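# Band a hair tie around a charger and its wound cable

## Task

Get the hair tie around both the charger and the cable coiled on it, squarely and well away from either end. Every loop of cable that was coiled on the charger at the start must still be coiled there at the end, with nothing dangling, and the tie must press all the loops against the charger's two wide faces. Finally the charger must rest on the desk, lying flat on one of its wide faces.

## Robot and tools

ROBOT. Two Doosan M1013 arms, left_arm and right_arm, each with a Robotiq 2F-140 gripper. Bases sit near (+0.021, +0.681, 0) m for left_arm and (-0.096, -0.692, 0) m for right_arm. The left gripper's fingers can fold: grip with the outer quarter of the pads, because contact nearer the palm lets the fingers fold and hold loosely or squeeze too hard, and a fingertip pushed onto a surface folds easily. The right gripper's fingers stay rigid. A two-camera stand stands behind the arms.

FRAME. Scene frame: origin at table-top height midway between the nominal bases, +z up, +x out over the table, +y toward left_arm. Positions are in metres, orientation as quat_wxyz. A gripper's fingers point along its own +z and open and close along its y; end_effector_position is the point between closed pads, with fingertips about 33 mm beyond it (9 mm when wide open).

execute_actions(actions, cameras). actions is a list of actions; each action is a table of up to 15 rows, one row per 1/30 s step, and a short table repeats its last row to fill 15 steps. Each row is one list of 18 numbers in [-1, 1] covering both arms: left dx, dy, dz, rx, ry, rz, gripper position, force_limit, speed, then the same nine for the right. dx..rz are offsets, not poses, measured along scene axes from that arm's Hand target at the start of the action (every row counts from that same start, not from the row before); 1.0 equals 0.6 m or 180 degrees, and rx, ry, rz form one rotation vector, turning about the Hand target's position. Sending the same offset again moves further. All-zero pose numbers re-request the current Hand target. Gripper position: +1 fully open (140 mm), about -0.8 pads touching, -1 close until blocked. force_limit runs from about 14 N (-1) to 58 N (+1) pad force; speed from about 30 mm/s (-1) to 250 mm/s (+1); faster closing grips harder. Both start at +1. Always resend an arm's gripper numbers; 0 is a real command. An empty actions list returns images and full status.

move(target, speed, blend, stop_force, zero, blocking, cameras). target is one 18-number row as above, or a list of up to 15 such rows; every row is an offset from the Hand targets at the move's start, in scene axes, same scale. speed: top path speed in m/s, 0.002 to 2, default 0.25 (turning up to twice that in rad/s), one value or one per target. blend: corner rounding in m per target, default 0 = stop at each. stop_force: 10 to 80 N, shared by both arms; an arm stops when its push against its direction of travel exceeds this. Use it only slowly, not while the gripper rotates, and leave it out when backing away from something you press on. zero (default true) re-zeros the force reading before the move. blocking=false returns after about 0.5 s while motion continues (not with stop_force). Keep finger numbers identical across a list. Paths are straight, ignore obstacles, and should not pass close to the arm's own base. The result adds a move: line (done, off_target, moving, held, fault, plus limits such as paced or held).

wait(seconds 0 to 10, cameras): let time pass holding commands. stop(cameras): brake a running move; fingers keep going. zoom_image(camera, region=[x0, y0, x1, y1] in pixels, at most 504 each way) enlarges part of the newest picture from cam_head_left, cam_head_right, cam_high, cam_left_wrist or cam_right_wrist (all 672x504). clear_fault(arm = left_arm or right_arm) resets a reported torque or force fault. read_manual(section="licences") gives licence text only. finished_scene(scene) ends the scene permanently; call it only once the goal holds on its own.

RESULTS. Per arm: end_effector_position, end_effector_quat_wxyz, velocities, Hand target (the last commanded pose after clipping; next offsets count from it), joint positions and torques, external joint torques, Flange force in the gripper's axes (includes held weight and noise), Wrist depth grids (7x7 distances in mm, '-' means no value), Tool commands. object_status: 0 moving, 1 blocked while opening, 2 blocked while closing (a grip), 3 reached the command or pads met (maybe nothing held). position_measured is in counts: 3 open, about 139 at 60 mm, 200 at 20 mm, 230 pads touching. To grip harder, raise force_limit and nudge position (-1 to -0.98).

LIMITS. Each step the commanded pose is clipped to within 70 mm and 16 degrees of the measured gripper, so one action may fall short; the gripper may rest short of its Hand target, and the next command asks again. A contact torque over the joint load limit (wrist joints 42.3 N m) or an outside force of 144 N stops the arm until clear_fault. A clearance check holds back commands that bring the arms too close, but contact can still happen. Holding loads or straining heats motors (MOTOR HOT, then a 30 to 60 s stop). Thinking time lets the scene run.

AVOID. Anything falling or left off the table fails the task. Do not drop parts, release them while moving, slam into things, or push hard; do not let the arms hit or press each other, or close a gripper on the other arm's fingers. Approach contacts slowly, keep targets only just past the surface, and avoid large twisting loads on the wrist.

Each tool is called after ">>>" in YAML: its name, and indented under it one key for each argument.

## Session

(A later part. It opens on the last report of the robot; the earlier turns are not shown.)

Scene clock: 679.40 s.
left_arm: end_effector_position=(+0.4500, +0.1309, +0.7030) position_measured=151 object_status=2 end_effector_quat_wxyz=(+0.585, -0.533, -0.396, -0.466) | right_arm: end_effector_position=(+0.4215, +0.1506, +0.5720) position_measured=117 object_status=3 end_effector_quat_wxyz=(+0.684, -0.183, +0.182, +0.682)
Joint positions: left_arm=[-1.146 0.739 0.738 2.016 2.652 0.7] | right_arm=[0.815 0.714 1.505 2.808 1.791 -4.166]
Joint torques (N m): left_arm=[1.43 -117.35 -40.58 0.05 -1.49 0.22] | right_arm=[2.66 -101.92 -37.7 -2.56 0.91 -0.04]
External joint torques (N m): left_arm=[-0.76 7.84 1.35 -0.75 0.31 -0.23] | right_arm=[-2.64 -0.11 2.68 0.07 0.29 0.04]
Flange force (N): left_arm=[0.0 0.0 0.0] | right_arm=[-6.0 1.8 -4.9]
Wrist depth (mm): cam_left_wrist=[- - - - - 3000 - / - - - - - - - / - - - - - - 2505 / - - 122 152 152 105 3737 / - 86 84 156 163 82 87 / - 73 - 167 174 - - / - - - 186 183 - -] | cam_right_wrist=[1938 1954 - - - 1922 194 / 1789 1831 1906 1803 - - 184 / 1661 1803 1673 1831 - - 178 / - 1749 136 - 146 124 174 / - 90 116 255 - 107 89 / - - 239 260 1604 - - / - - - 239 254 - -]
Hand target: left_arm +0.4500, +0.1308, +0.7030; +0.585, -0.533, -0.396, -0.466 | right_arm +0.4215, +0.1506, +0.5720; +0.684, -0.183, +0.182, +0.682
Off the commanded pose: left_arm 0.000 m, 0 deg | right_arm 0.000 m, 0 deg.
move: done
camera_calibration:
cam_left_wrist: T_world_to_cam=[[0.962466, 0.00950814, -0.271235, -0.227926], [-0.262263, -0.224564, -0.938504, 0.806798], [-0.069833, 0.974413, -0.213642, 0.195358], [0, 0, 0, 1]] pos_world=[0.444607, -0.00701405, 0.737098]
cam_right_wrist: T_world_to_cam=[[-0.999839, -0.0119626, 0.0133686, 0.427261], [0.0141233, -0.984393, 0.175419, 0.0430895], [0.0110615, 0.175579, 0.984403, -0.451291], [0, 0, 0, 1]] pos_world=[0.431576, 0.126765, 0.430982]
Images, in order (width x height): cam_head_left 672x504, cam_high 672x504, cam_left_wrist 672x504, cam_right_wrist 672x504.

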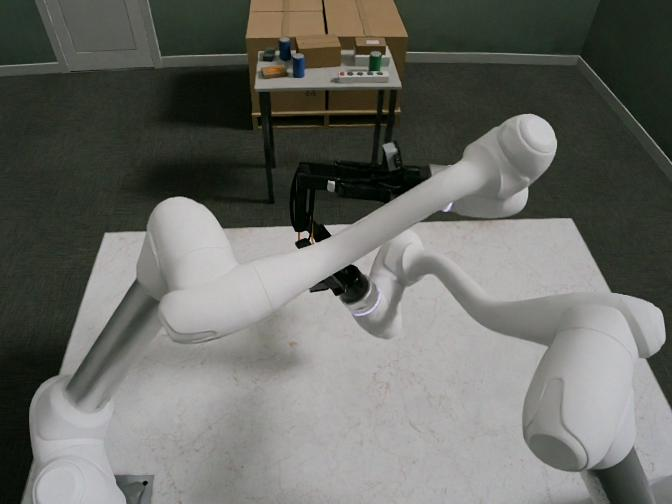

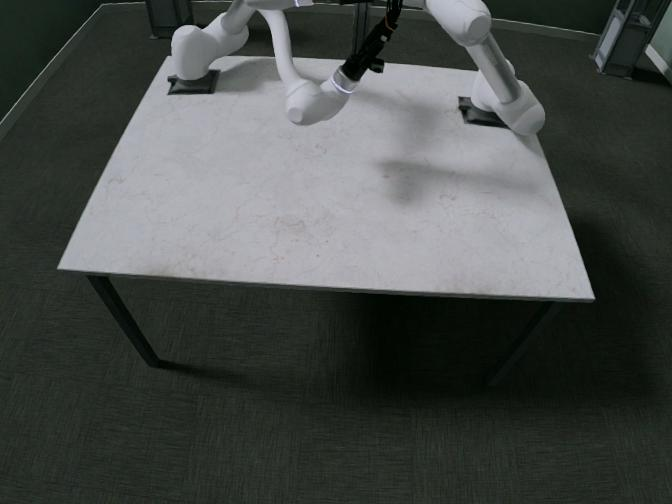

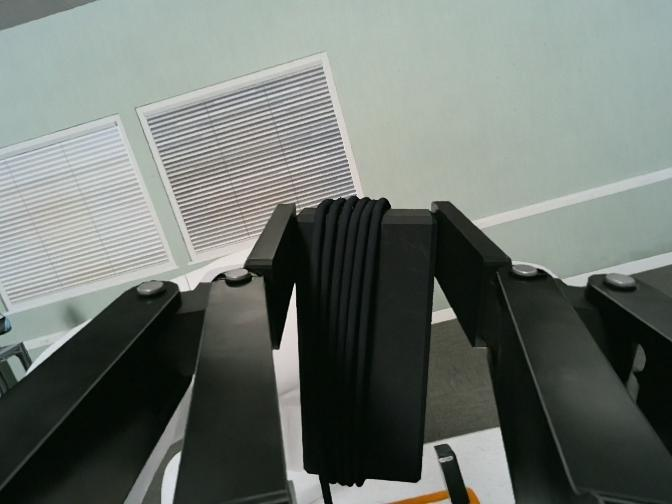

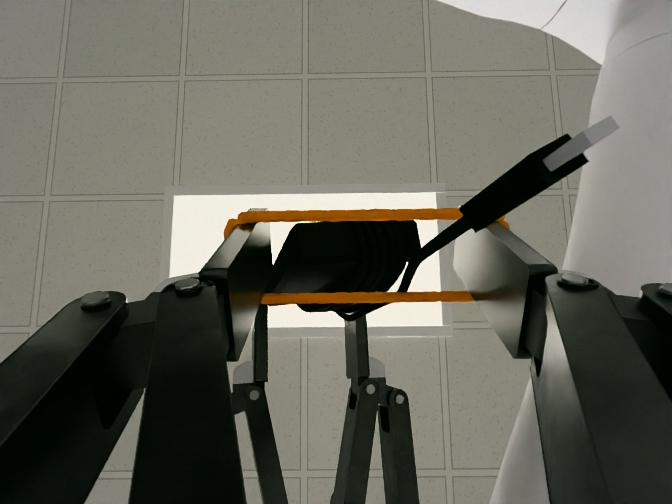

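>>> move:
  target:
    - [-0.05,0.115,-0.005,-0.2057,-0.0775,0.026,-0.98,0,-1,0,0,0,0,0,0,0.1,1,-1]
  speed: 0.1

>>> move:
  target:
    - [0,0,0,0,0.1111,0,-0.98,0,-1,-0.073,0,0.012,0,0.1111,0,0.1,1,-1]
  speed: 0.1
  cameras: ["cam_right_wrist","cam_left_wrist"]

>>> zoom_image:
  camera: "cam_left_wrist"
  region: [250, 160, 490, 504]

Scene clock: 690.57 s.
left_arm: end_effector_position=(+0.4200, +0.1998, +0.7000) position_measured=151 object_status=2 end_effector_quat_wxyz=(-0.353, +0.615, +0.611, +0.353) | right_arm: end_effector_position=(+0.4215, +0.1506, +0.5720) position_measured=117 object_status=3 end_effector_quat_wxyz=(+0.684, -0.183, +0.182, +0.682)
Joint positions: left_arm=[-1.116 0.585 0.625 1.088 2.712 -0.287] | right_arm=[0.815 0.714 1.505 2.808 1.791 -4.166]
Joint torques (N m): left_arm=[1.28 -100.84 -37.48 3.37 1.04 0.38] | right_arm=[2.45 -101.61 -37.68 -2.63 0.97 -0.07]
External joint torques (N m): left_arm=[-0.98 6.83 1.36 -0.51 -0.35 -0.38] | right_arm=[-2.5 -0.24 2.71 0.14 0.22 0.07]
Flange force (N): left_arm=[0.0 0.0 0.0] | right_arm=[-6.1 2.1 -4.7]
Wrist depth (mm): cam_left_wrist=[231 251 267 295 - - 3864 / 199 269 301 352 3304 2651 3081 / 233 2714 559 2620 2682 2620 2561 / - 803 122 152 151 104 2235 / - 86 84 156 163 82 87 / - 73 - 171 175 - - / - - - 188 186 - -] | cam_right_wrist=[- 1698 - - - 283 251 / 2134 - - - - 283 263 / 1876 - - 189 - 289 - / - 1831 136 - 158 293 - / - 90 107 306 307 107 85 / - - - 309 316 - - / - - - 311 338 - -]
Hand target: left_arm +0.4200, +0.1998, +0.7000; -0.353, +0.615, +0.611, +0.353 | right_arm +0.4215, +0.1506, +0.5720; +0.684, -0.183, +0.182, +0.682
Off the commanded pose: left_arm 0.000 m, 0 deg | right_arm 0.000 m, 0 deg.
move: done

Scene clock: 692.70 s.
left_arm: end_effector_position=(+0.4200, +0.1999, +0.6999) position_measured=151 object_status=2 end_effector_quat_wxyz=(-0.446, +0.664, +0.546, +0.250) | right_arm: end_effector_position=(+0.3777, +0.1506, +0.5792) position_measured=117 object_status=3 end_effector_quat_wxyz=(+0.642, -0.062, +0.298, +0.704)
Joint positions: left_arm=[-1.062 0.646 0.538 1.132 2.838 0.069] | right_arm=[0.958 0.591 1.679 3.132 1.651 -4.074]
Joint torques (N m): left_arm=[1.31 -105.01 -36.64 2.85 1.13 0.47] | right_arm=[3.76 -90.42 -36.36 -3.24 1.35 -0.15]
External joint torques (N m): left_arm=[-0.96 6.88 1.31 -0.43 -0.41 -0.49] | right_arm=[-3.75 0.3 2.94 0.01 0.26 0.17]
Flange force (N): left_arm=[0.0 0.0 0.0] | right_arm=[-6.4 -1.8 -5.5]
Wrist depth (mm): cam_left_wrist=[- 4000 283 287 319 3000 2714 / - 272 280 296 2780 2620 2400 / - 187 294 368 2561 1055 919 / - 125 123 152 151 105 - / - 86 84 155 163 82 87 / - 73 - 166 - - - / - - - 187 187 - -] | cam_right_wrist=[- - - 1906 1817 211 190 / 3322 - 1723 2501 - 218 206 / - - - 176 - 231 228 / - - 135 - 162 132 - / - 90 107 302 295 107 89 / - - - 311 314 - - / - - - 310 - - -]
Hand target: left_arm +0.4199, +0.1999, +0.7000; -0.446, +0.664, +0.546, +0.250 (not the last commanded pose) | right_arm +0.3777, +0.1506, +0.5792; +0.642, -0.062, +0.298, +0.704
Off the commanded pose: left_arm 0.000 m, 2 deg | right_arm 0.000 m, 0 deg.
move: held (left_arm; a check stopped the path); limits=held
pose unreachable (left arm): on one or more control steps of this call, first in action 0 (counted from 0), this arm could not follow its commanded pose, so it was not sent that pose on those steps. It may still have moved: this result reports where it is.
cause: moving toward the commanded pose would bring two parts of the arm too close to each other (its gripper and another part of the arm, with joints 5 (wrist pitch) and 6 (wrist roll) between them, 3 mm apart when it was first held).
camera_calibration:
cam_left_wrist: T_world_to_cam=[[0.940762, -0.00629252, -0.33901, -0.140925], [-0.221472, -0.768478, -0.600326, 0.666464], [-0.256744, 0.639845, -0.724349, 0.628201], [0, 0, 0, 1]] pos_world=[0.441466, 0.109325, 0.807358]
cam_right_wrist: T_world_to_cam=[[-0.935004, -0.0119763, 0.354435, 0.161337], [0.0732622, -0.984394, 0.160004, 0.0290281], [0.346987, 0.175571, 0.92129, -0.548257], [0, 0, 0, 1]] pos_world=[0.338962, 0.126765, 0.443275]
Images, in order (width x height): cam_left_wrist 672x504, cam_right_wrist 672x504.

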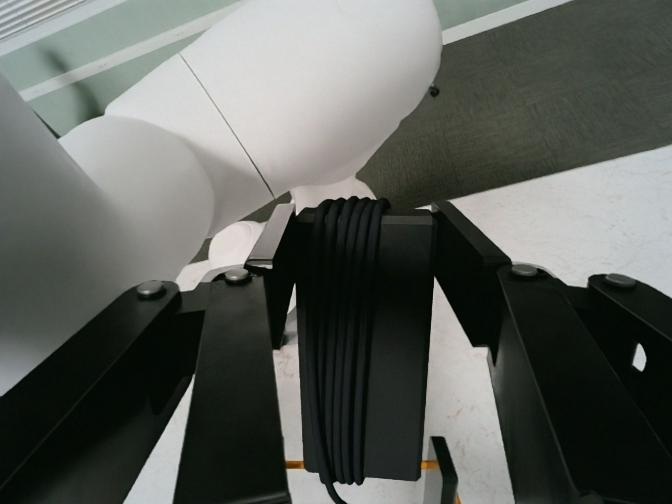

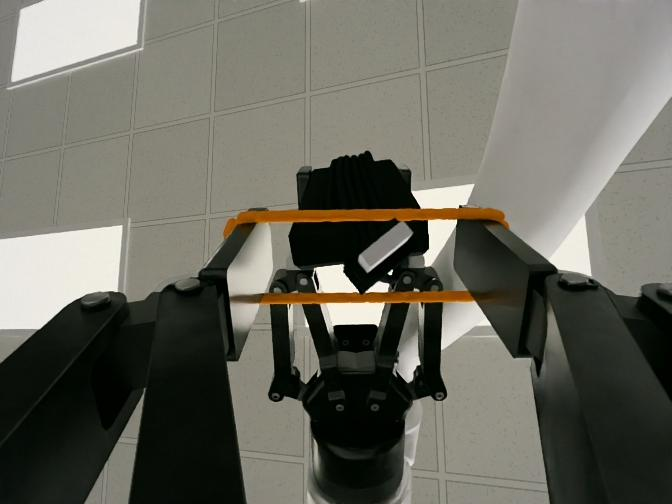

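Scaled by 1.465 from the camera's 672x504 image, which has a finer 960x720 frame.

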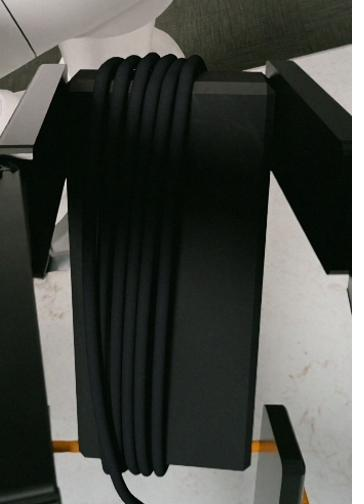

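>>> move:
  target:
    - [0,0,0,0,0,0,-0.98,0,-1,0.0177,0.0105,0.0485,0,0,0,0.1,1,-1]
    - [0,0,0,0,0,0,-0.98,0,-1,0.046,0.0507,0.1263,0,0,0,0.1,1,-1]
  speed: 0.04
  cameras: ["cam_right_wrist","cam_left_wrist"]

>>> zoom_image:
  camera: "cam_left_wrist"
  region: [250, 160, 490, 504]

Scene clock: 699.17 s.
left_arm: end_effector_position=(+0.4199, +0.1999, +0.7000) position_measured=151 object_status=2 end_effector_quat_wxyz=(-0.446, +0.664, +0.546, +0.250) | right_arm: end_effector_position=(+0.4052, +0.1809, +0.6551) position_measured=117 object_status=3 end_effector_quat_wxyz=(+0.642, -0.062, +0.297, +0.704)
Joint positions: left_arm=[-1.062 0.646 0.538 1.132 2.838 0.069] | right_arm=[0.949 0.572 1.544 3.126 1.499 -4.064]
Joint torques (N m): left_arm=[1.27 -103.06 -34.9 2.41 1.28 0.39] | right_arm=[-2.2 -100.85 -44.92 -2.09 3.22 -0.03]
External joint torques (N m): left_arm=[-1.07 5.42 -0.26 0 -0.56 -0.41] | right_arm=[2.2 8.73 7.93 -1.48 -1.61 0.05]
Flange force (N): left_arm=[0.0 0.0 0.0] | right_arm=[2.4 0.2 -11.2]
Wrist depth (mm): cam_left_wrist=[2533 - 283 285 318 3000 2682 / - 272 279 298 2850 2591 2235 / - 188 293 331 2533 2303 950 / - 126 124 151 152 108 - / - 86 84 154 159 82 87 / - 73 - 160 170 - - / - - - 179 179 - -] | cam_right_wrist=[- - - - - - 142 / 2349 - 2174 - - - 147 / - 2871 - 146 133 172 150 / - - 128 98 - 165 157 / - 90 93 - - 85 89 / - - - - 206 - - / - - - 227 221 - -]
Hand target: left_arm +0.4199, +0.1999, +0.7000; -0.446, +0.664, +0.546, +0.250 | right_arm +0.4053, +0.1810, +0.6550; +0.642, -0.062, +0.298, +0.704
Off the commanded pose: left_arm 0.000 m, 0 deg | right_arm 0.000 m, 0 deg.
move: done
camera_calibration:
cam_left_wrist: T_world_to_cam=[[0.940758, -0.00645094, -0.339018, -0.140805], [-0.221597, -0.768463, -0.600299, 0.666474], [-0.25665, 0.639862, -0.724367, 0.628147], [0, 0, 0, 1]] pos_world=[0.441366, 0.109326, 0.807358]
cam_right_wrist: T_world_to_cam=[[-0.935002, -0.0120105, 0.354439, 0.160515], [0.0732603, -0.984411, 0.159901, 0.0448515], [0.346993, 0.175474, 0.921306, -0.633057], [0, 0, 0, 1]] pos_world=[0.366462, 0.157165, 0.519175]
Images, in order (width x height): cam_left_wrist 672x504, cam_right_wrist 672x504.

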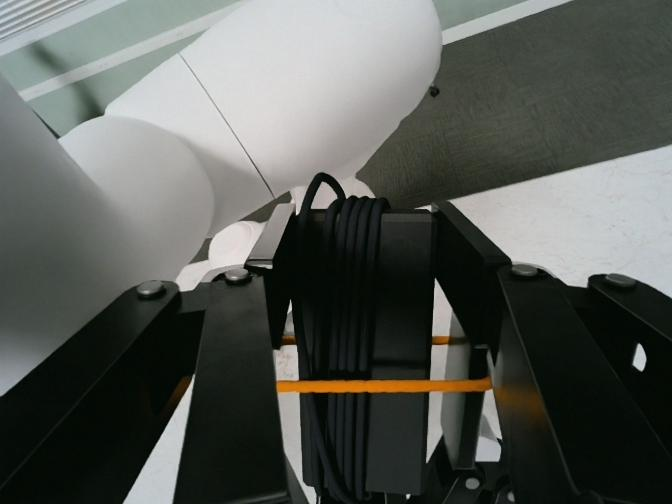

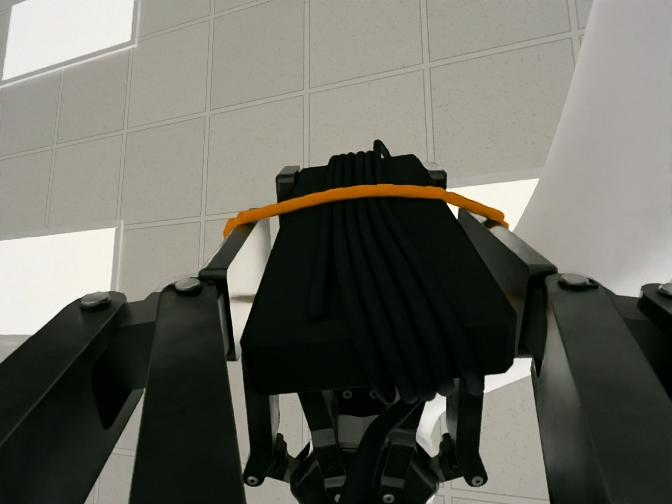

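Scaled by 1.465 from the camera's 672x504 image, which has a finer 960x720 frame.

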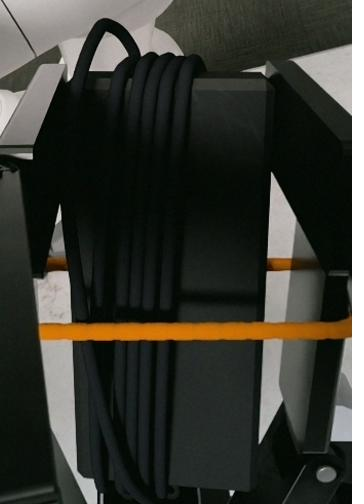

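>>> move:
  target:
    - [0,0,0,0,0,0,-0.98,0,-1,-0.0053,0.0275,-0.0148,0,0,0,0.1,1,-1]
    - [0,0,0,0,0,0,-0.98,0,-1,-0.0058,0.0108,-0.0453,0,0,0,0.1,1,-1]
  speed: 0.04
  cameras: ["cam_right_wrist","cam_left_wrist"]

>>> zoom_image:
  camera: "cam_left_wrist"
  region: [250, 160, 490, 504]

Scene clock: 705.23 s.
left_arm: end_effector_position=(+0.4199, +0.1999, +0.7000) position_measured=151 object_status=2 end_effector_quat_wxyz=(-0.446, +0.664, +0.546, +0.250) | right_arm: end_effector_position=(+0.4018, +0.1875, +0.6279) position_measured=117 object_status=3 end_effector_quat_wxyz=(+0.642, -0.062, +0.298, +0.704)
Joint positions: left_arm=[-1.062 0.646 0.538 1.132 2.838 0.069] | right_arm=[0.956 0.601 1.552 3.131 1.535 -4.071]
Joint torques (N m): left_arm=[0.94 -106.41 -37.42 2.86 1.41 0.44] | right_arm=[3.38 -90.54 -37.82 -3.92 0.35 -0.12]
External joint torques (N m): left_arm=[-0.74 8.46 2.16 -0.44 -0.69 -0.46] | right_arm=[-3.33 -3.08 1.67 0.43 1.25 0.13]
Flange force (N): left_arm=[0.0 0.0 0.0] | right_arm=[-8.6 1.1 -5.5]
Wrist depth (mm): cam_left_wrist=[- 3353 283 286 318 2651 2747 / - 273 279 298 2747 2533 2451 / - 188 293 355 2533 2131 950 / - 126 123 152 152 120 - / - 86 84 162 162 82 87 / - 73 - 171 176 - - / - - - 186 185 - -] | cam_right_wrist=[- - - - - - 152 / - - - - - - 158 / - - 1954 - 142 194 164 / - - 136 128 146 181 175 / - 90 107 - 99 105 89 / - - - 237 235 - - / - - - 250 245 - -]
Hand target: left_arm +0.4199, +0.1999, +0.7000; -0.446, +0.664, +0.546, +0.250 | right_arm +0.4018, +0.1875, +0.6278; +0.642, -0.062, +0.298, +0.704
Off the commanded pose: left_arm 0.000 m, 0 deg | right_arm 0.000 m, 0 deg.
move: done
camera_calibration:
cam_left_wrist: T_world_to_cam=[[0.940758, -0.00645094, -0.339018, -0.140805], [-0.221597, -0.768463, -0.600299, 0.666474], [-0.25665, 0.639862, -0.724367, 0.628147], [0, 0, 0, 1]] pos_world=[0.441366, 0.109326, 0.807358]
cam_right_wrist: T_world_to_cam=[[-0.935004, -0.0119763, 0.354435, 0.167088], [0.0732622, -0.984394, 0.160004, 0.0559089], [0.346987, 0.175571, 0.92129, -0.60789], [0, 0, 0, 1]] pos_world=[0.363062, 0.163765, 0.491875]
Images, in order (width x height): cam_left_wrist 672x504, cam_right_wrist 672x504.

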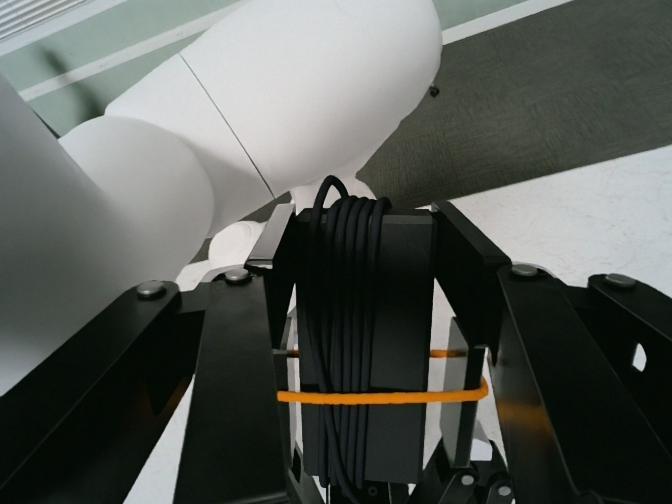

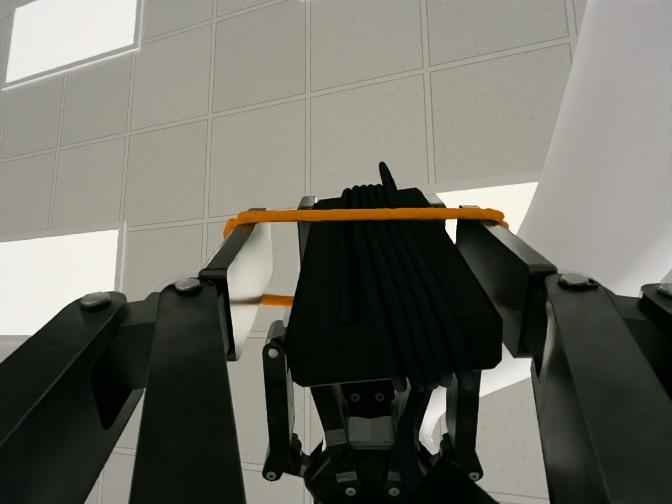

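Scaled by 1.465 from the camera's 672x504 image, which has a finer 960x720 frame.

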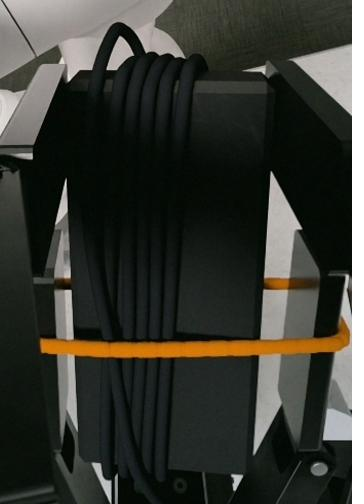

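>>> move:
  target:
    - [0,0,0,0,0,0,-0.98,0,-1,0.005,-0.026,0.014,0,0,0,0.1,1,-1]
    - [0,0,0,0,0,0,-0.98,0,-1,0.016,-0.0077,0.044,0,0,0,0.1,1,-1]
    - [0,0,0,0,0,0,-0.98,0,-1,0.0108,0.02,0.029,0,0,0,0.1,1,-1]
    - [0,0,0,0,0,0,-0.98,0,-1,0,0.0017,-0.001,0,0,0,0.1,1,-1]
  speed: 0.04
  cameras: ["cam_right_wrist","cam_left_wrist"]

>>> zoom_image:
  camera: "cam_left_wrist"
  region: [250, 160, 490, 504]

Scene clock: 712.53 s.
left_arm: end_effector_position=(+0.4199, +0.1999, +0.7000) position_measured=151 object_status=2 end_effector_quat_wxyz=(-0.446, +0.664, +0.546, +0.250) | right_arm: end_effector_position=(+0.4018, +0.1885, +0.6273) position_measured=117 object_status=3 end_effector_quat_wxyz=(+0.642, -0.062, +0.298, +0.704)
Joint positions: left_arm=[-1.062 0.646 0.538 1.132 2.838 0.069] | right_arm=[0.957 0.602 1.55 3.131 1.535 -4.072]
Joint torques (N m): left_arm=[0.97 -106.07 -37.37 2.9 1.21 0.43] | right_arm=[4.18 -91.03 -36.86 -4.23 0.41 -0.19]
External joint torques (N m): left_arm=[-1.03 8.28 2.15 -0.47 -0.49 -0.45] | right_arm=[-4.13 -3.33 0.55 0.72 1.21 0.2]
Flange force (N): left_arm=[0.0 0.0 0.0] | right_arm=[-8.0 -0.3 -3.4]
Wrist depth (mm): cam_left_wrist=[- 3619 283 286 319 2961 2533 / - 272 280 296 2780 2651 2280 / - 188 293 338 2257 2814 2213 / - 126 124 153 152 105 - / - 86 84 165 164 82 87 / - 73 - 174 178 - - / - - - 191 209 - -] | cam_right_wrist=[- - - - 1831 - 152 / 2907 2303 - 2005 - 193 158 / - - - 1891 - 189 162 / 2326 - 136 - 145 181 174 / - 90 107 - - 105 89 / - - - 258 226 - - / - - - 256 247 - -]
Hand target: left_arm +0.4199, +0.1999, +0.7000; -0.446, +0.664, +0.546, +0.250 | right_arm +0.4018, +0.1885, +0.6272; +0.642, -0.062, +0.298, +0.704
Off the commanded pose: left_arm 0.000 m, 0 deg | right_arm 0.000 m, 0 deg.
move: done
camera_calibration:
cam_left_wrist: T_world_to_cam=[[0.940758, -0.00645094, -0.339018, -0.140805], [-0.221597, -0.768463, -0.600299, 0.666474], [-0.25665, 0.639862, -0.724367, 0.628147], [0, 0, 0, 1]] pos_world=[0.441366, 0.109326, 0.807358]
cam_right_wrist: T_world_to_cam=[[-0.934971, -0.0119605, 0.354521, 0.167256], [0.0732603, -0.984395, 0.159997, 0.0569934], [0.347075, 0.175565, 0.921258, -0.607528], [0, 0, 0, 1]] pos_world=[0.363062, 0.164765, 0.491275]
Images, in order (width x height): cam_left_wrist 672x504, cam_right_wrist 672x504.

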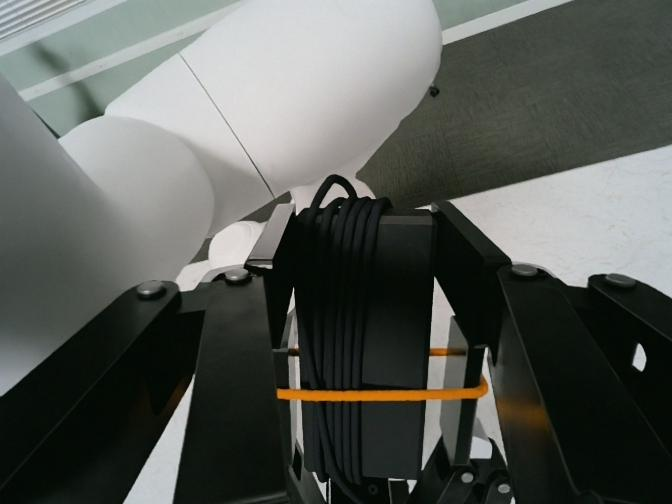

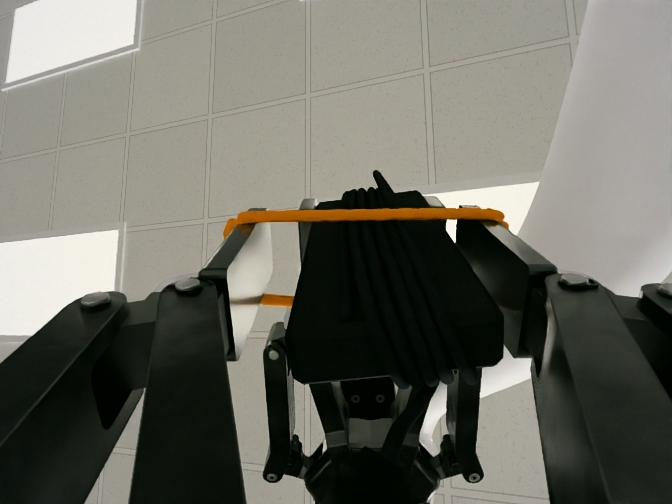

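Scaled by 1.465 from the camera's 672x504 image, which has a finer 960x720 frame.

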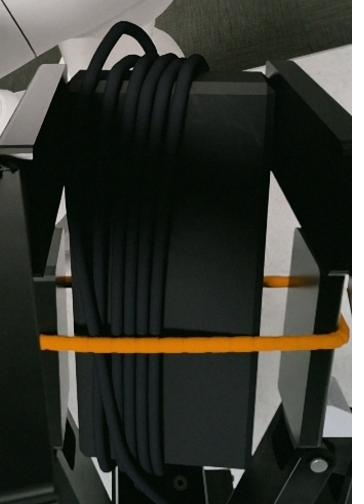

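>>> move:
  target:
    - [0,0,0,0,0,0,-0.98,0,-1,0.006,-0.030,0.017,0,0,0,0.1,1,-1]
    - [0,0,0,0,0,0,-0.98,0,-1,0.018,-0.010,0.05,0,0,0,0.1,1,-1]
    - [0,0,0,0,0,0,-0.98,0,-1,0.009,0.034,0.026,0,0,0,0.1,1,-1]
    - [0,0,0,0,0,0,-0.98,0,-1,-0.003,0.0137,-0.007,0,0,0,0.1,1,-1]
  speed: 0.04
  cameras: ["cam_right_wrist","cam_left_wrist"]

>>> zoom_image:
  camera: "cam_left_wrist"
  region: [250, 160, 490, 504]

Scene clock: 723.50 s.
left_arm: end_effector_position=(+0.4199, +0.1999, +0.7000) position_measured=151 object_status=2 end_effector_quat_wxyz=(-0.446, +0.664, +0.546, +0.250) | right_arm: end_effector_position=(+0.4000, +0.1968, +0.6230) position_measured=117 object_status=3 end_effector_quat_wxyz=(+0.642, -0.062, +0.298, +0.704)
Joint positions: left_arm=[-1.062 0.646 0.538 1.132 2.838 0.069] | right_arm=[0.964 0.615 1.538 3.135 1.535 -4.078]
Joint torques (N m): left_arm=[1.28 -105.61 -37.02 2.88 1.13 0.4] | right_arm=[3.48 -93.89 -37.2 -4.01 0.68 -0.1]
External joint torques (N m): left_arm=[-1.3 7.82 1.8 -0.45 -0.4 -0.42] | right_arm=[-3.46 -1.64 0.73 0.47 0.95 0.11]
Flange force (N): left_arm=[0.0 0.0 0.0] | right_arm=[-5.5 -1.1 -3.2]
Wrist depth (mm): cam_left_wrist=[- 5066 282 285 318 3081 2747 / - 272 279 297 2850 2591 2326 / - 187 293 345 2561 1900 974 / - 126 123 154 151 105 844 / - 86 84 172 170 82 87 / - 73 - 193 194 - - / - - - 209 - - -] | cam_right_wrist=[- - - 2005 - - 152 / 3692 - - - - - 159 / - - - - 1685 188 162 / 2501 - 136 124 136 182 173 / - 90 107 - 97 104 89 / - - 233 238 - - - / - - - 259 - - -]
Hand target: left_arm +0.4199, +0.1999, +0.7000; -0.446, +0.664, +0.546, +0.250 | right_arm +0.4000, +0.1967, +0.6230; +0.642, -0.062, +0.298, +0.704
Off the commanded pose: left_arm 0.000 m, 0 deg | right_arm 0.000 m, 0 deg.
move: done
camera_calibration:
cam_left_wrist: T_world_to_cam=[[0.940758, -0.00645094, -0.339018, -0.140805], [-0.221597, -0.768463, -0.600299, 0.666474], [-0.25665, 0.639862, -0.724367, 0.628147], [0, 0, 0, 1]] pos_world=[0.441366, 0.109326, 0.807358]
cam_right_wrist: T_world_to_cam=[[-0.934971, -0.0119605, 0.354521, 0.16716], [0.0732603, -0.984395, 0.159997, 0.0658693], [0.347075, 0.175565, 0.921258, -0.604474], [0, 0, 0, 1]] pos_world=[0.361262, 0.172965, 0.487075]
Images, in order (width x height): cam_left_wrist 672x504, cam_right_wrist 672x504.

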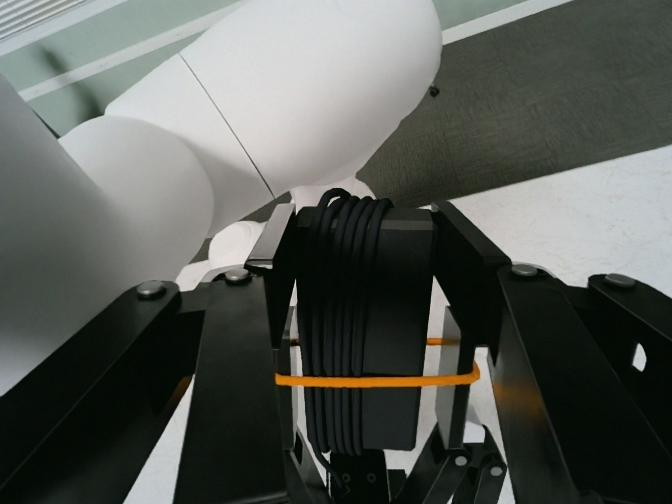

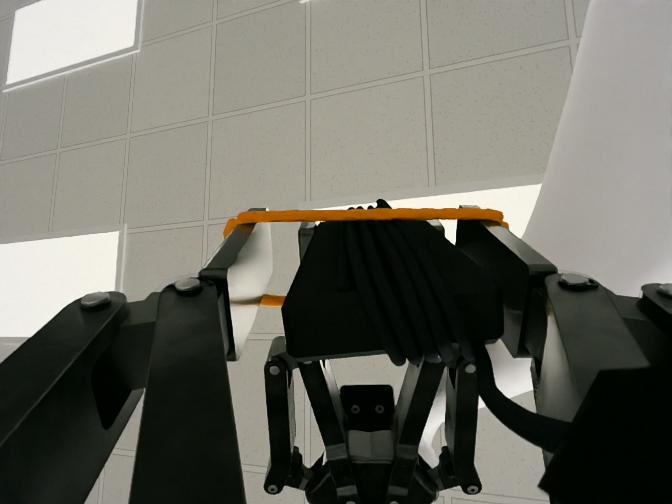

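Scaled by 1.465 from the camera's 672x504 image, which has a finer 960x720 frame.

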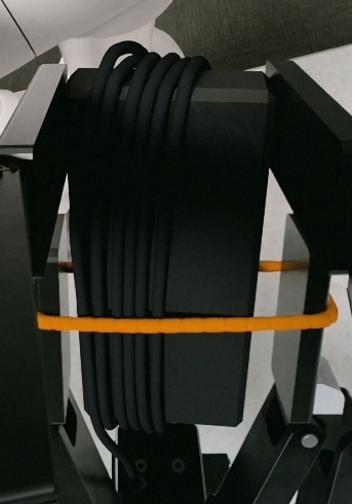

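>>> move:
  target:
    - [0,0,0,0,0,0,-0.98,0,-1,-0.0022,-0.0087,0.0062,0,0,0,0.1,1,-1]
    - [0,0,0,0,0,0,-0.98,0,-1,-0.0022,-0.0087,0.0062,0,0,0,-1,-1,-1]
  speed: 0.03
  cameras: ["cam_right_wrist","cam_left_wrist"]

>>> zoom_image:
  camera: "cam_left_wrist"
  region: [250, 160, 490, 504]

Scene clock: 734.87 s.
left_arm: end_effector_position=(+0.4200, +0.1999, +0.6999) position_measured=151 object_status=2 end_effector_quat_wxyz=(-0.446, +0.664, +0.546, +0.250) | right_arm: end_effector_position=(+0.3986, +0.1915, +0.6268) position_measured=147 object_status=2 end_effector_quat_wxyz=(+0.642, -0.062, +0.297, +0.704)
Joint positions: left_arm=[-1.062 0.646 0.538 1.132 2.838 0.069] | right_arm=[0.962 0.604 1.548 3.134 1.535 -4.076]
Joint torques (N m): left_arm=[-13.25 -106.22 -35.87 1.09 9.74 0.86] | right_arm=[-17.67 -89.55 -42.09 3.05 -3.39 0.05]
External joint torques (N m): left_arm=[13.26 8.21 0.58 1.34 -9.02 -0.88] | right_arm=[17.68 -4.92 5.83 -6.57 5.01 -0.04]
Flange force (N): left_arm=[0.0 0.0 0.0] | right_arm=[-4.2 23.0 -19.9]
Wrist depth (mm): cam_left_wrist=[3081 2561 282 286 313 3081 2682 / - 273 279 298 2651 2714 2326 / - 188 297 334 2375 2235 958 / - 127 123 153 151 106 797 / - 86 84 171 170 82 87 / - 73 - 185 187 - - / - - - 203 206 - -] | cam_right_wrist=[2373 - - - - - 152 / - - 2153 2058 1775 - 158 / 2474 2077 - - - 192 163 / 2349 1803 115 103 - - - / - 92 - - - - - / - 76 - - - - - / - - - - - - -]
Hand target: left_arm +0.4199, +0.1999, +0.7000; -0.446, +0.664, +0.546, +0.250 | right_arm +0.3987, +0.1915, +0.6267; +0.642, -0.062, +0.298, +0.704
Off the commanded pose: left_arm 0.000 m, 0 deg | right_arm 0.000 m, 0 deg.
move: done
camera_calibration:
cam_left_wrist: T_world_to_cam=[[0.940782, -0.00651097, -0.338949, -0.140864], [-0.221603, -0.768449, -0.600315, 0.666488], [-0.256557, 0.639878, -0.724386, 0.628118], [0, 0, 0, 1]] pos_world=[0.441366, 0.109326, 0.807357]
cam_right_wrist: T_world_to_cam=[[-0.93503, -0.0120834, 0.354363, 0.164596], [0.0733508, -0.984392, 0.159978, 0.0601389], [0.346899, 0.175577, 0.921322, -0.606436], [0, 0, 0, 1]] pos_world=[0.359863, 0.167665, 0.490775]
Images, in order (width x height): cam_left_wrist 672x504, cam_right_wrist 672x504.

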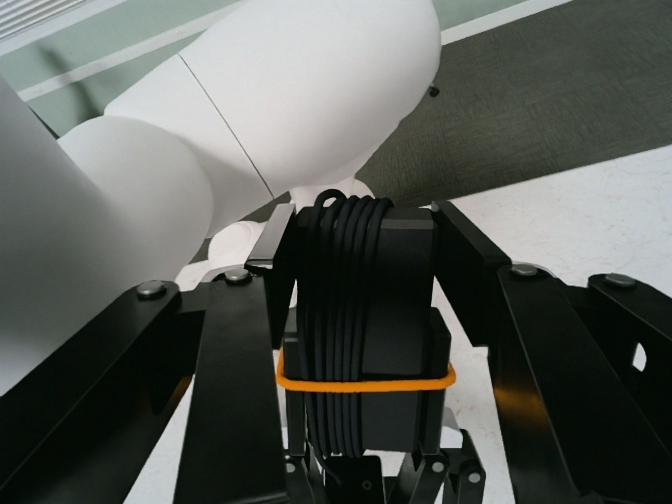

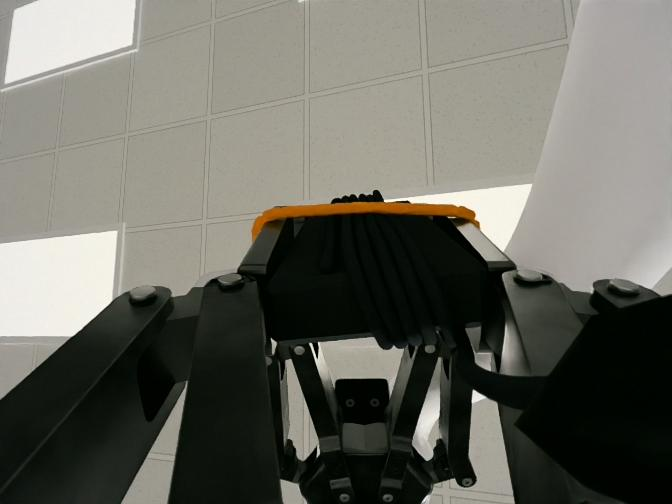

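Scaled by 1.465 from the camera's 672x504 image, which has a finer 960x720 frame.

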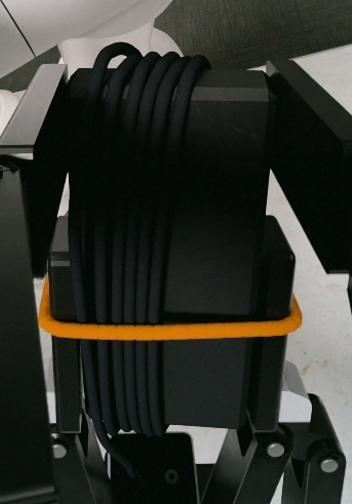

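>>> move:
  target:
    - [0,0,0,0,0,0,0.25,0,-1,0,0,0,0,0,0,-1,-1,-1]
    - [0.043,-0.217,0.117,0,0,0,0.25,0,-1,0,0,0,0,0,0,-1,-1,-1]
  speed: 0.1
  cameras: ["cam_right_wrist","cam_left_wrist","cam_head_left"]

Scene clock: 750.20 s.
left_arm: end_effector_position=(+0.4199, +0.1999, +0.6999) position_measured=131 object_status=1 end_effector_quat_wxyz=(-0.446, +0.664, +0.546, +0.250) | right_arm: end_effector_position=(+0.3987, +0.1915, +0.6267) position_measured=147 object_status=2 end_effector_quat_wxyz=(+0.642, -0.062, +0.298, +0.704)
Joint positions: left_arm=[-1.062 0.646 0.538 1.132 2.838 0.069] | right_arm=[0.962 0.604 1.548 3.134 1.535 -4.076]
Joint torques (N m): left_arm=[1.35 -103.56 -36.02 2.64 26.88 0.4] | right_arm=[2.2 -97.1 -40.85 -3.61 1.71 -0.07]
External joint torques (N m): left_arm=[-1.38 5.41 0.67 -0.21 -26.15 -0.42] | right_arm=[-2.22 2.71 4.67 0.11 -0.09 0.08]
Flange force (N): left_arm=[0.0 0.0 0.0] | right_arm=[-4.2 -0.6 -8.3]
Wrist depth (mm): cam_left_wrist=[- 3619 282 286 319 3040 2850 / 3619 272 280 298 2780 2591 2303 / - 193 293 346 2533 2478 - / - 127 129 151 152 109 844 / - 86 85 166 171 88 88 / - - - 185 187 - - / - - - 203 204 - -] | cam_right_wrist=[- - - - - 1723 153 / 2501 - - - - - 159 / 2556 - - - - 192 167 / - - 115 104 - - - / - 92 - 100 - - - / - 76 - - - - - / - - - - - - -]
Hand target: left_arm +0.4199, +0.1999, +0.7000; -0.446, +0.664, +0.546, +0.250 (not the last commanded pose) | right_arm +0.3987, +0.1915, +0.6267; +0.642, -0.062, +0.298, +0.704
Off the commanded pose: left_arm 0.150 m, 0 deg | right_arm 0.000 m, 0 deg.
ARM HIT: the left arm struck itself hard. It can cost score.
move: held (left_arm; a check stopped the path); path passed 1 of 2 targets; limits=held
pose unreachable (left arm): on one or more control steps of this call, first in action 0 (counted from 0), this arm could not follow its commanded pose, so it was not sent that pose on those steps. It may still have moved: this result reports where it is.
cause: moving toward the commanded pose would bring two parts of the arm too close to each other (its gripper and another part of the arm, with joints 5 (wrist pitch) and 6 (wrist roll) between them, under 1 mm apart when it was first held).
camera_calibration:
cam_left_wrist: T_world_to_cam=[[0.940758, -0.00645094, -0.339018, -0.140805], [-0.221597, -0.768463, -0.600299, 0.666474], [-0.25665, 0.639862, -0.724367, 0.628147], [0, 0, 0, 1]] pos_world=[0.441366, 0.109326, 0.807358]
cam_right_wrist: T_world_to_cam=[[-0.934971, -0.0119605, 0.354521, 0.164571], [0.0732603, -0.984395, 0.159997, 0.0602537], [0.347075, 0.175565, 0.921258, -0.606518], [0, 0, 0, 1]] pos_world=[0.359962, 0.167765, 0.490775]
Images, in order (width x height): cam_head_left 672x504, cam_left_wrist 672x504, cam_right_wrist 672x504.

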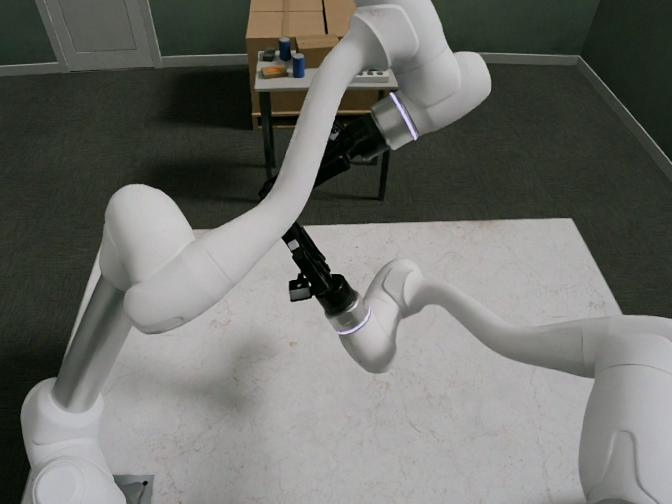

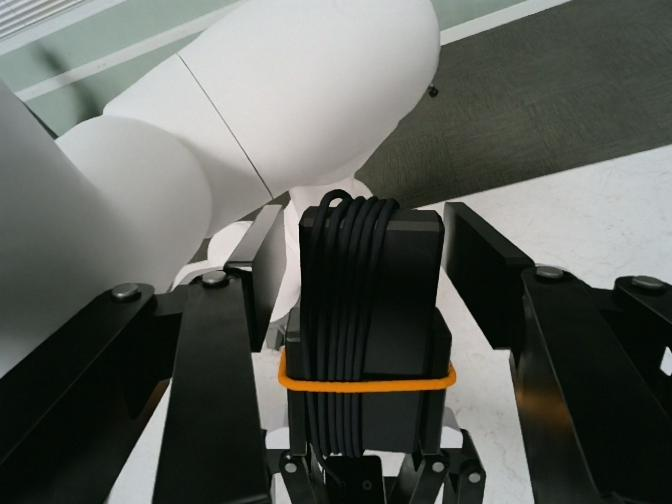

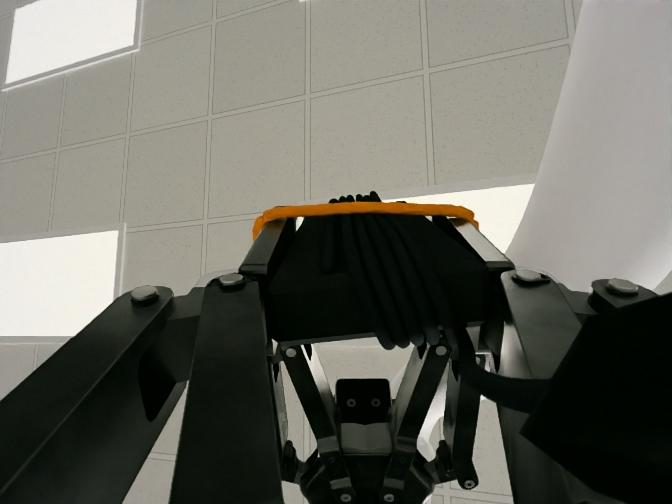

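>>> move:
  target:
    - [0,0,0,0,0,0,0.06,0,-1,0,0,0,0,0,0,-1,-1,-1]

>>> move:
  target:
    - [0,0,0,0,0,0,0.06,0,-1,-0.049,-0.083,-0.136,0,0,0,-1,-1,-1]
  speed: 0.08
  cameras: ["cam_right_wrist","cam_left_wrist"]

Scene clock: 755.37 s.
left_arm: end_effector_position=(+0.4199, +0.1999, +0.7000) position_measured=131 object_status=1 end_effector_quat_wxyz=(-0.446, +0.664, +0.546, +0.250) | right_arm: end_effector_position=(+0.3987, +0.1915, +0.6267) position_measured=147 object_status=2 end_effector_quat_wxyz=(+0.642, -0.062, +0.298, +0.704)
Joint positions: left_arm=[-1.062 0.646 0.538 1.132 2.838 0.069] | right_arm=[0.962 0.604 1.548 3.134 1.535 -4.076]
Joint torques (N m): left_arm=[1.62 -103.89 -36.06 2.64 26.96 0.42] | right_arm=[2.55 -97.09 -40.95 -3.65 1.82 -0.08]
External joint torques (N m): left_arm=[-1.57 6.28 0.9 -0.22 -26.24 -0.44] | right_arm=[-2.59 2.72 4.68 0.14 -0.2 0.1]
Flange force (N): left_arm=[0.0 0.0 0.0] | right_arm=[-4.5 -0.9 -8.2]
Wrist depth (mm): cam_left_wrist=[- - 283 284 322 3000 2651 / 3040 272 279 298 2620 - 2257 / - 193 293 348 2478 2326 942 / - 126 128 150 152 109 877 / - 86 85 166 171 88 88 / - - - 185 181 - - / - - - 219 204 - -] | cam_right_wrist=[- - - 2005 - - 153 / - - 2134 - 1661 - 158 / 2907 - - - - 190 167 / - - 115 109 99 - - / - 92 - - - - - / - 76 - - - - - / - - - - - - -]
Hand target: left_arm +0.4199, +0.1999, +0.7000; -0.446, +0.664, +0.546, +0.250 | right_arm +0.3987, +0.1915, +0.6267; +0.642, -0.062, +0.298, +0.704
Off the commanded pose: left_arm 0.000 m, 0 deg | right_arm 0.000 m, 0 deg.
move: done

Scene clock: 757.00 s.
left_arm: end_effector_position=(+0.4199, +0.1999, +0.7000) position_measured=131 object_status=1 end_effector_quat_wxyz=(-0.446, +0.664, +0.546, +0.250) | right_arm: end_effector_position=(+0.3693, +0.1417, +0.5452) position_measured=147 object_status=2 end_effector_quat_wxyz=(+0.642, -0.062, +0.298, +0.704)
Joint positions: left_arm=[-1.062 0.646 0.538 1.132 2.838 0.069] | right_arm=[0.961 0.613 1.719 3.134 1.714 -4.077]
Joint torques (N m): left_arm=[1.43 -103.73 -36.03 2.64 26.95 0.42] | right_arm=[2.31 -92.72 -36.36 -3.1 1.71 -0.15]
External joint torques (N m): left_arm=[-1.53 5.64 0.71 -0.21 -26.22 -0.43] | right_arm=[-2.31 2.1 4.55 0.04 -0.09 0.17]
Flange force (N): left_arm=[0.0 0.0 0.0] | right_arm=[-5.2 -0.4 -7.5]
Wrist depth (mm): cam_left_wrist=[- - 282 286 319 2814 2651 / - 272 279 298 2747 2533 2303 / - 193 294 523 2400 2235 930 / - 126 128 873 145 118 - / - 86 112 946 - 88 88 / - - - 891 832 - - / - - - 190 193 - -] | cam_right_wrist=[- 2836 - - - 234 216 / - - 2134 2373 - 246 233 / - - 2058 292 283 261 - / - - 115 109 - - - / - 92 - - - - - / - 76 - - - - - / - - - - - - -]
Hand target: left_arm +0.4199, +0.1999, +0.7000; -0.446, +0.664, +0.546, +0.250 | right_arm +0.3693, +0.1417, +0.5451; +0.642, -0.062, +0.298, +0.704
Off the commanded pose: left_arm 0.000 m, 0 deg | right_arm 0.000 m, 0 deg.
move: done
camera_calibration:
cam_left_wrist: T_world_to_cam=[[0.940758, -0.00645094, -0.339018, -0.140805], [-0.221597, -0.768463, -0.600299, 0.666474], [-0.25665, 0.639862, -0.724367, 0.628147], [0, 0, 0, 1]] pos_world=[0.441366, 0.109326, 0.807358]
cam_right_wrist: T_world_to_cam=[[-0.935004, -0.0119763, 0.354435, 0.165464], [0.0732622, -0.984394, 0.160004, 0.026437], [0.346987, 0.175571, 0.92129, -0.512381], [0, 0, 0, 1]] pos_world=[0.330562, 0.117965, 0.409175]
Images, in order (width x height): cam_left_wrist 672x504, cam_right_wrist 672x504.

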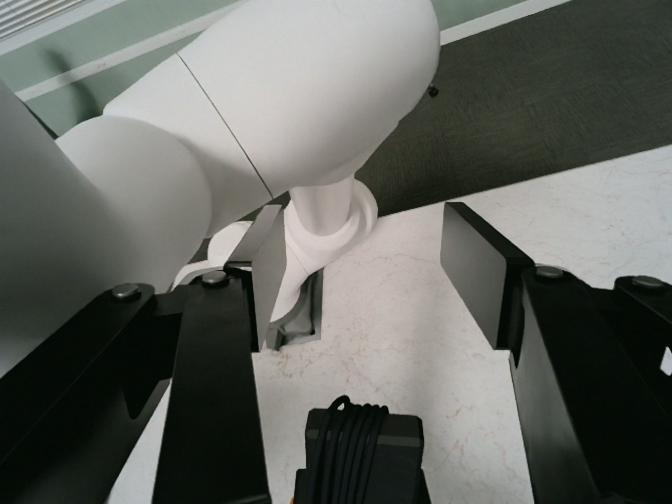

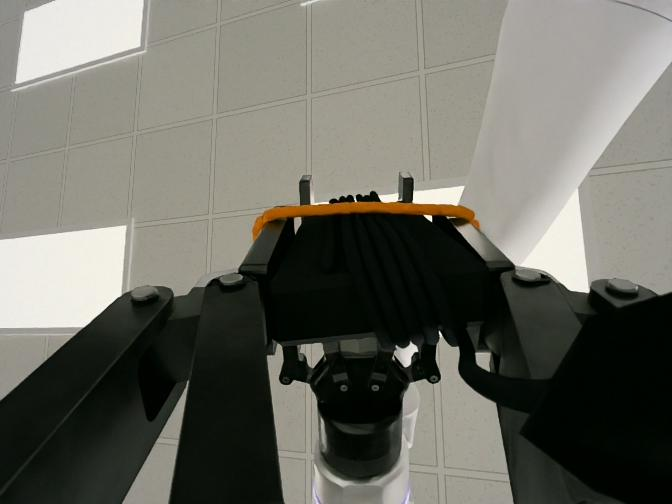

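>>> move:
  target:
    - [0,0,0,0,0,0,0.02,0,-1,0.06,-0.3,0.1,0,-0.1111,0,-1,-1,-1]
  speed: 0.15

>>> move:
  target:
    - [0,0.05,0,0,-0.1111,0,0.02,0,-1,0.02,-0.2,-0.3,-0.333,0,0,-1,-1,-1]
  speed: 0.15
  cameras: ["cam_right_wrist","cam_head_left"]

Scene clock: 774.70 s.
left_arm: end_effector_position=(+0.4199, +0.1999, +0.7000) position_measured=131 object_status=1 end_effector_quat_wxyz=(-0.446, +0.664, +0.546, +0.250) | right_arm: end_effector_position=(+0.4053, -0.0382, +0.6051) position_measured=147 object_status=2 end_effector_quat_wxyz=(+0.684, -0.183, +0.182, +0.682)
Joint positions: left_arm=[-1.062 0.646 0.538 1.132 2.838 0.069] | right_arm=[0.661 0.49 1.835 2.729 1.933 -4.092]
Joint torques (N m): left_arm=[1.28 -103.65 -36.01 2.66 26.97 0.41] | right_arm=[2.29 -83.22 -36.4 -1.95 1.21 -0.12]
External joint torques (N m): left_arm=[-1.16 5.2 0.58 -0.22 -26.24 -0.43] | right_arm=[-2.33 2.78 4.19 -0.11 -0.07 0.12]
Flange force (N): left_arm=[0.0 0.0 0.0] | right_arm=[-2.9 1.5 -7.6]
Wrist depth (mm): cam_left_wrist=[3677 - 283 286 314 3000 2682 / - 273 280 298 2780 2561 2451 / - 193 295 535 2478 2280 2054 / - 126 128 884 163 108 - / - 86 111 950 908 88 88 / - - 923 923 808 - - / - - - 762 747 - -] | cam_right_wrist=[- 1775 275 303 304 - - / 2022 - 296 309 332 - - / 1789 1789 306 308 1971 - - / - 1762 115 104 - - - / - 92 - - - - - / - 76 - - - - - / - - - - - - -]
Hand target: left_arm +0.4199, +0.1999, +0.7000; -0.446, +0.664, +0.546, +0.250 | right_arm +0.4053, -0.0383, +0.6051; +0.684, -0.183, +0.182, +0.682
Off the commanded pose: left_arm 0.000 m, 0 deg | right_arm 0.000 m, 0 deg.
move: done

Scene clock: 778.63 s.
left_arm: end_effector_position=(+0.4199, +0.2299, +0.6999) position_measured=127 object_status=3 end_effector_quat_wxyz=(-0.344, +0.610, +0.615, +0.361) | right_arm: end_effector_position=(+0.4173, -0.1583, +0.4251) position_measured=147 object_status=2 end_effector_quat_wxyz=(+0.501, -0.500, +0.498, +0.500)
Joint positions: left_arm=[-1.106 0.515 0.737 1.027 2.669 -0.376] | right_arm=[0.249 0.172 2.05 1.765 1.328 -3.821]
Joint torques (N m): left_arm=[1.54 -93.46 -37.52 3.36 1.01 0.4] | right_arm=[2.61 -55.77 -40.43 2.02 1.91 -0.05]
External joint torques (N m): left_arm=[-1.46 5.47 0.77 -0.19 -0.19 -0.4] | right_arm=[-2.6 1.77 4.18 -0.6 -0.19 0.05]
Flange force (N): left_arm=[0.0 0.0 0.0] | right_arm=[5.1 3.0 -6.7]
Wrist depth (mm): cam_left_wrist=[231 251 272 310 - - - / 268 295 346 3123 3211 3166 3211 / 2651 2591 577 2682 2620 2591 2651 / 2780 750 139 1055 152 120 2280 / - 89 107 912 - 108 88 / - - - 768 829 - - / - - - - 740 - -] | cam_right_wrist=[- 3060 - 2474 831 - 2871 / 2907 3876 - - 813 - - / - - - - 786 - - / - - 115 104 - 3276 - / - 92 - - - 81 88 / - 76 - 556 577 - - / - - - 470 566 - -]
Hand target: left_arm +0.4199, +0.2299, +0.7000; -0.344, +0.610, +0.615, +0.361 | right_arm +0.4173, -0.1583, +0.4251; +0.501, -0.500, +0.498, +0.500
Off the commanded pose: left_arm 0.000 m, 0 deg | right_arm 0.000 m, 0 deg.
move: done
camera_calibration:
cam_right_wrist: T_world_to_cam=[[-0.999839, 0.00557806, 0.0170494, 0.422542], [0.0141225, -0.341287, 0.939853, -0.458327], [0.0110613, 0.939943, 0.341154, 0.142033], [0, 0, 0, 1]] pos_world=[0.427376, -0.292281, 0.375101]
Images, in order (width x height): cam_head_left 672x504, cam_right_wrist 672x504.

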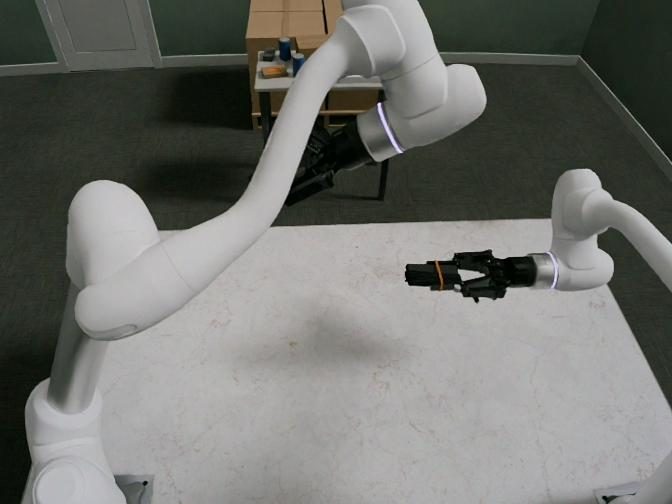

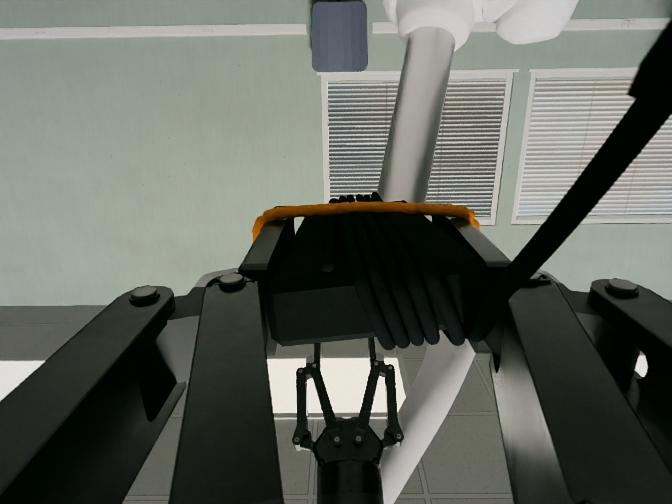

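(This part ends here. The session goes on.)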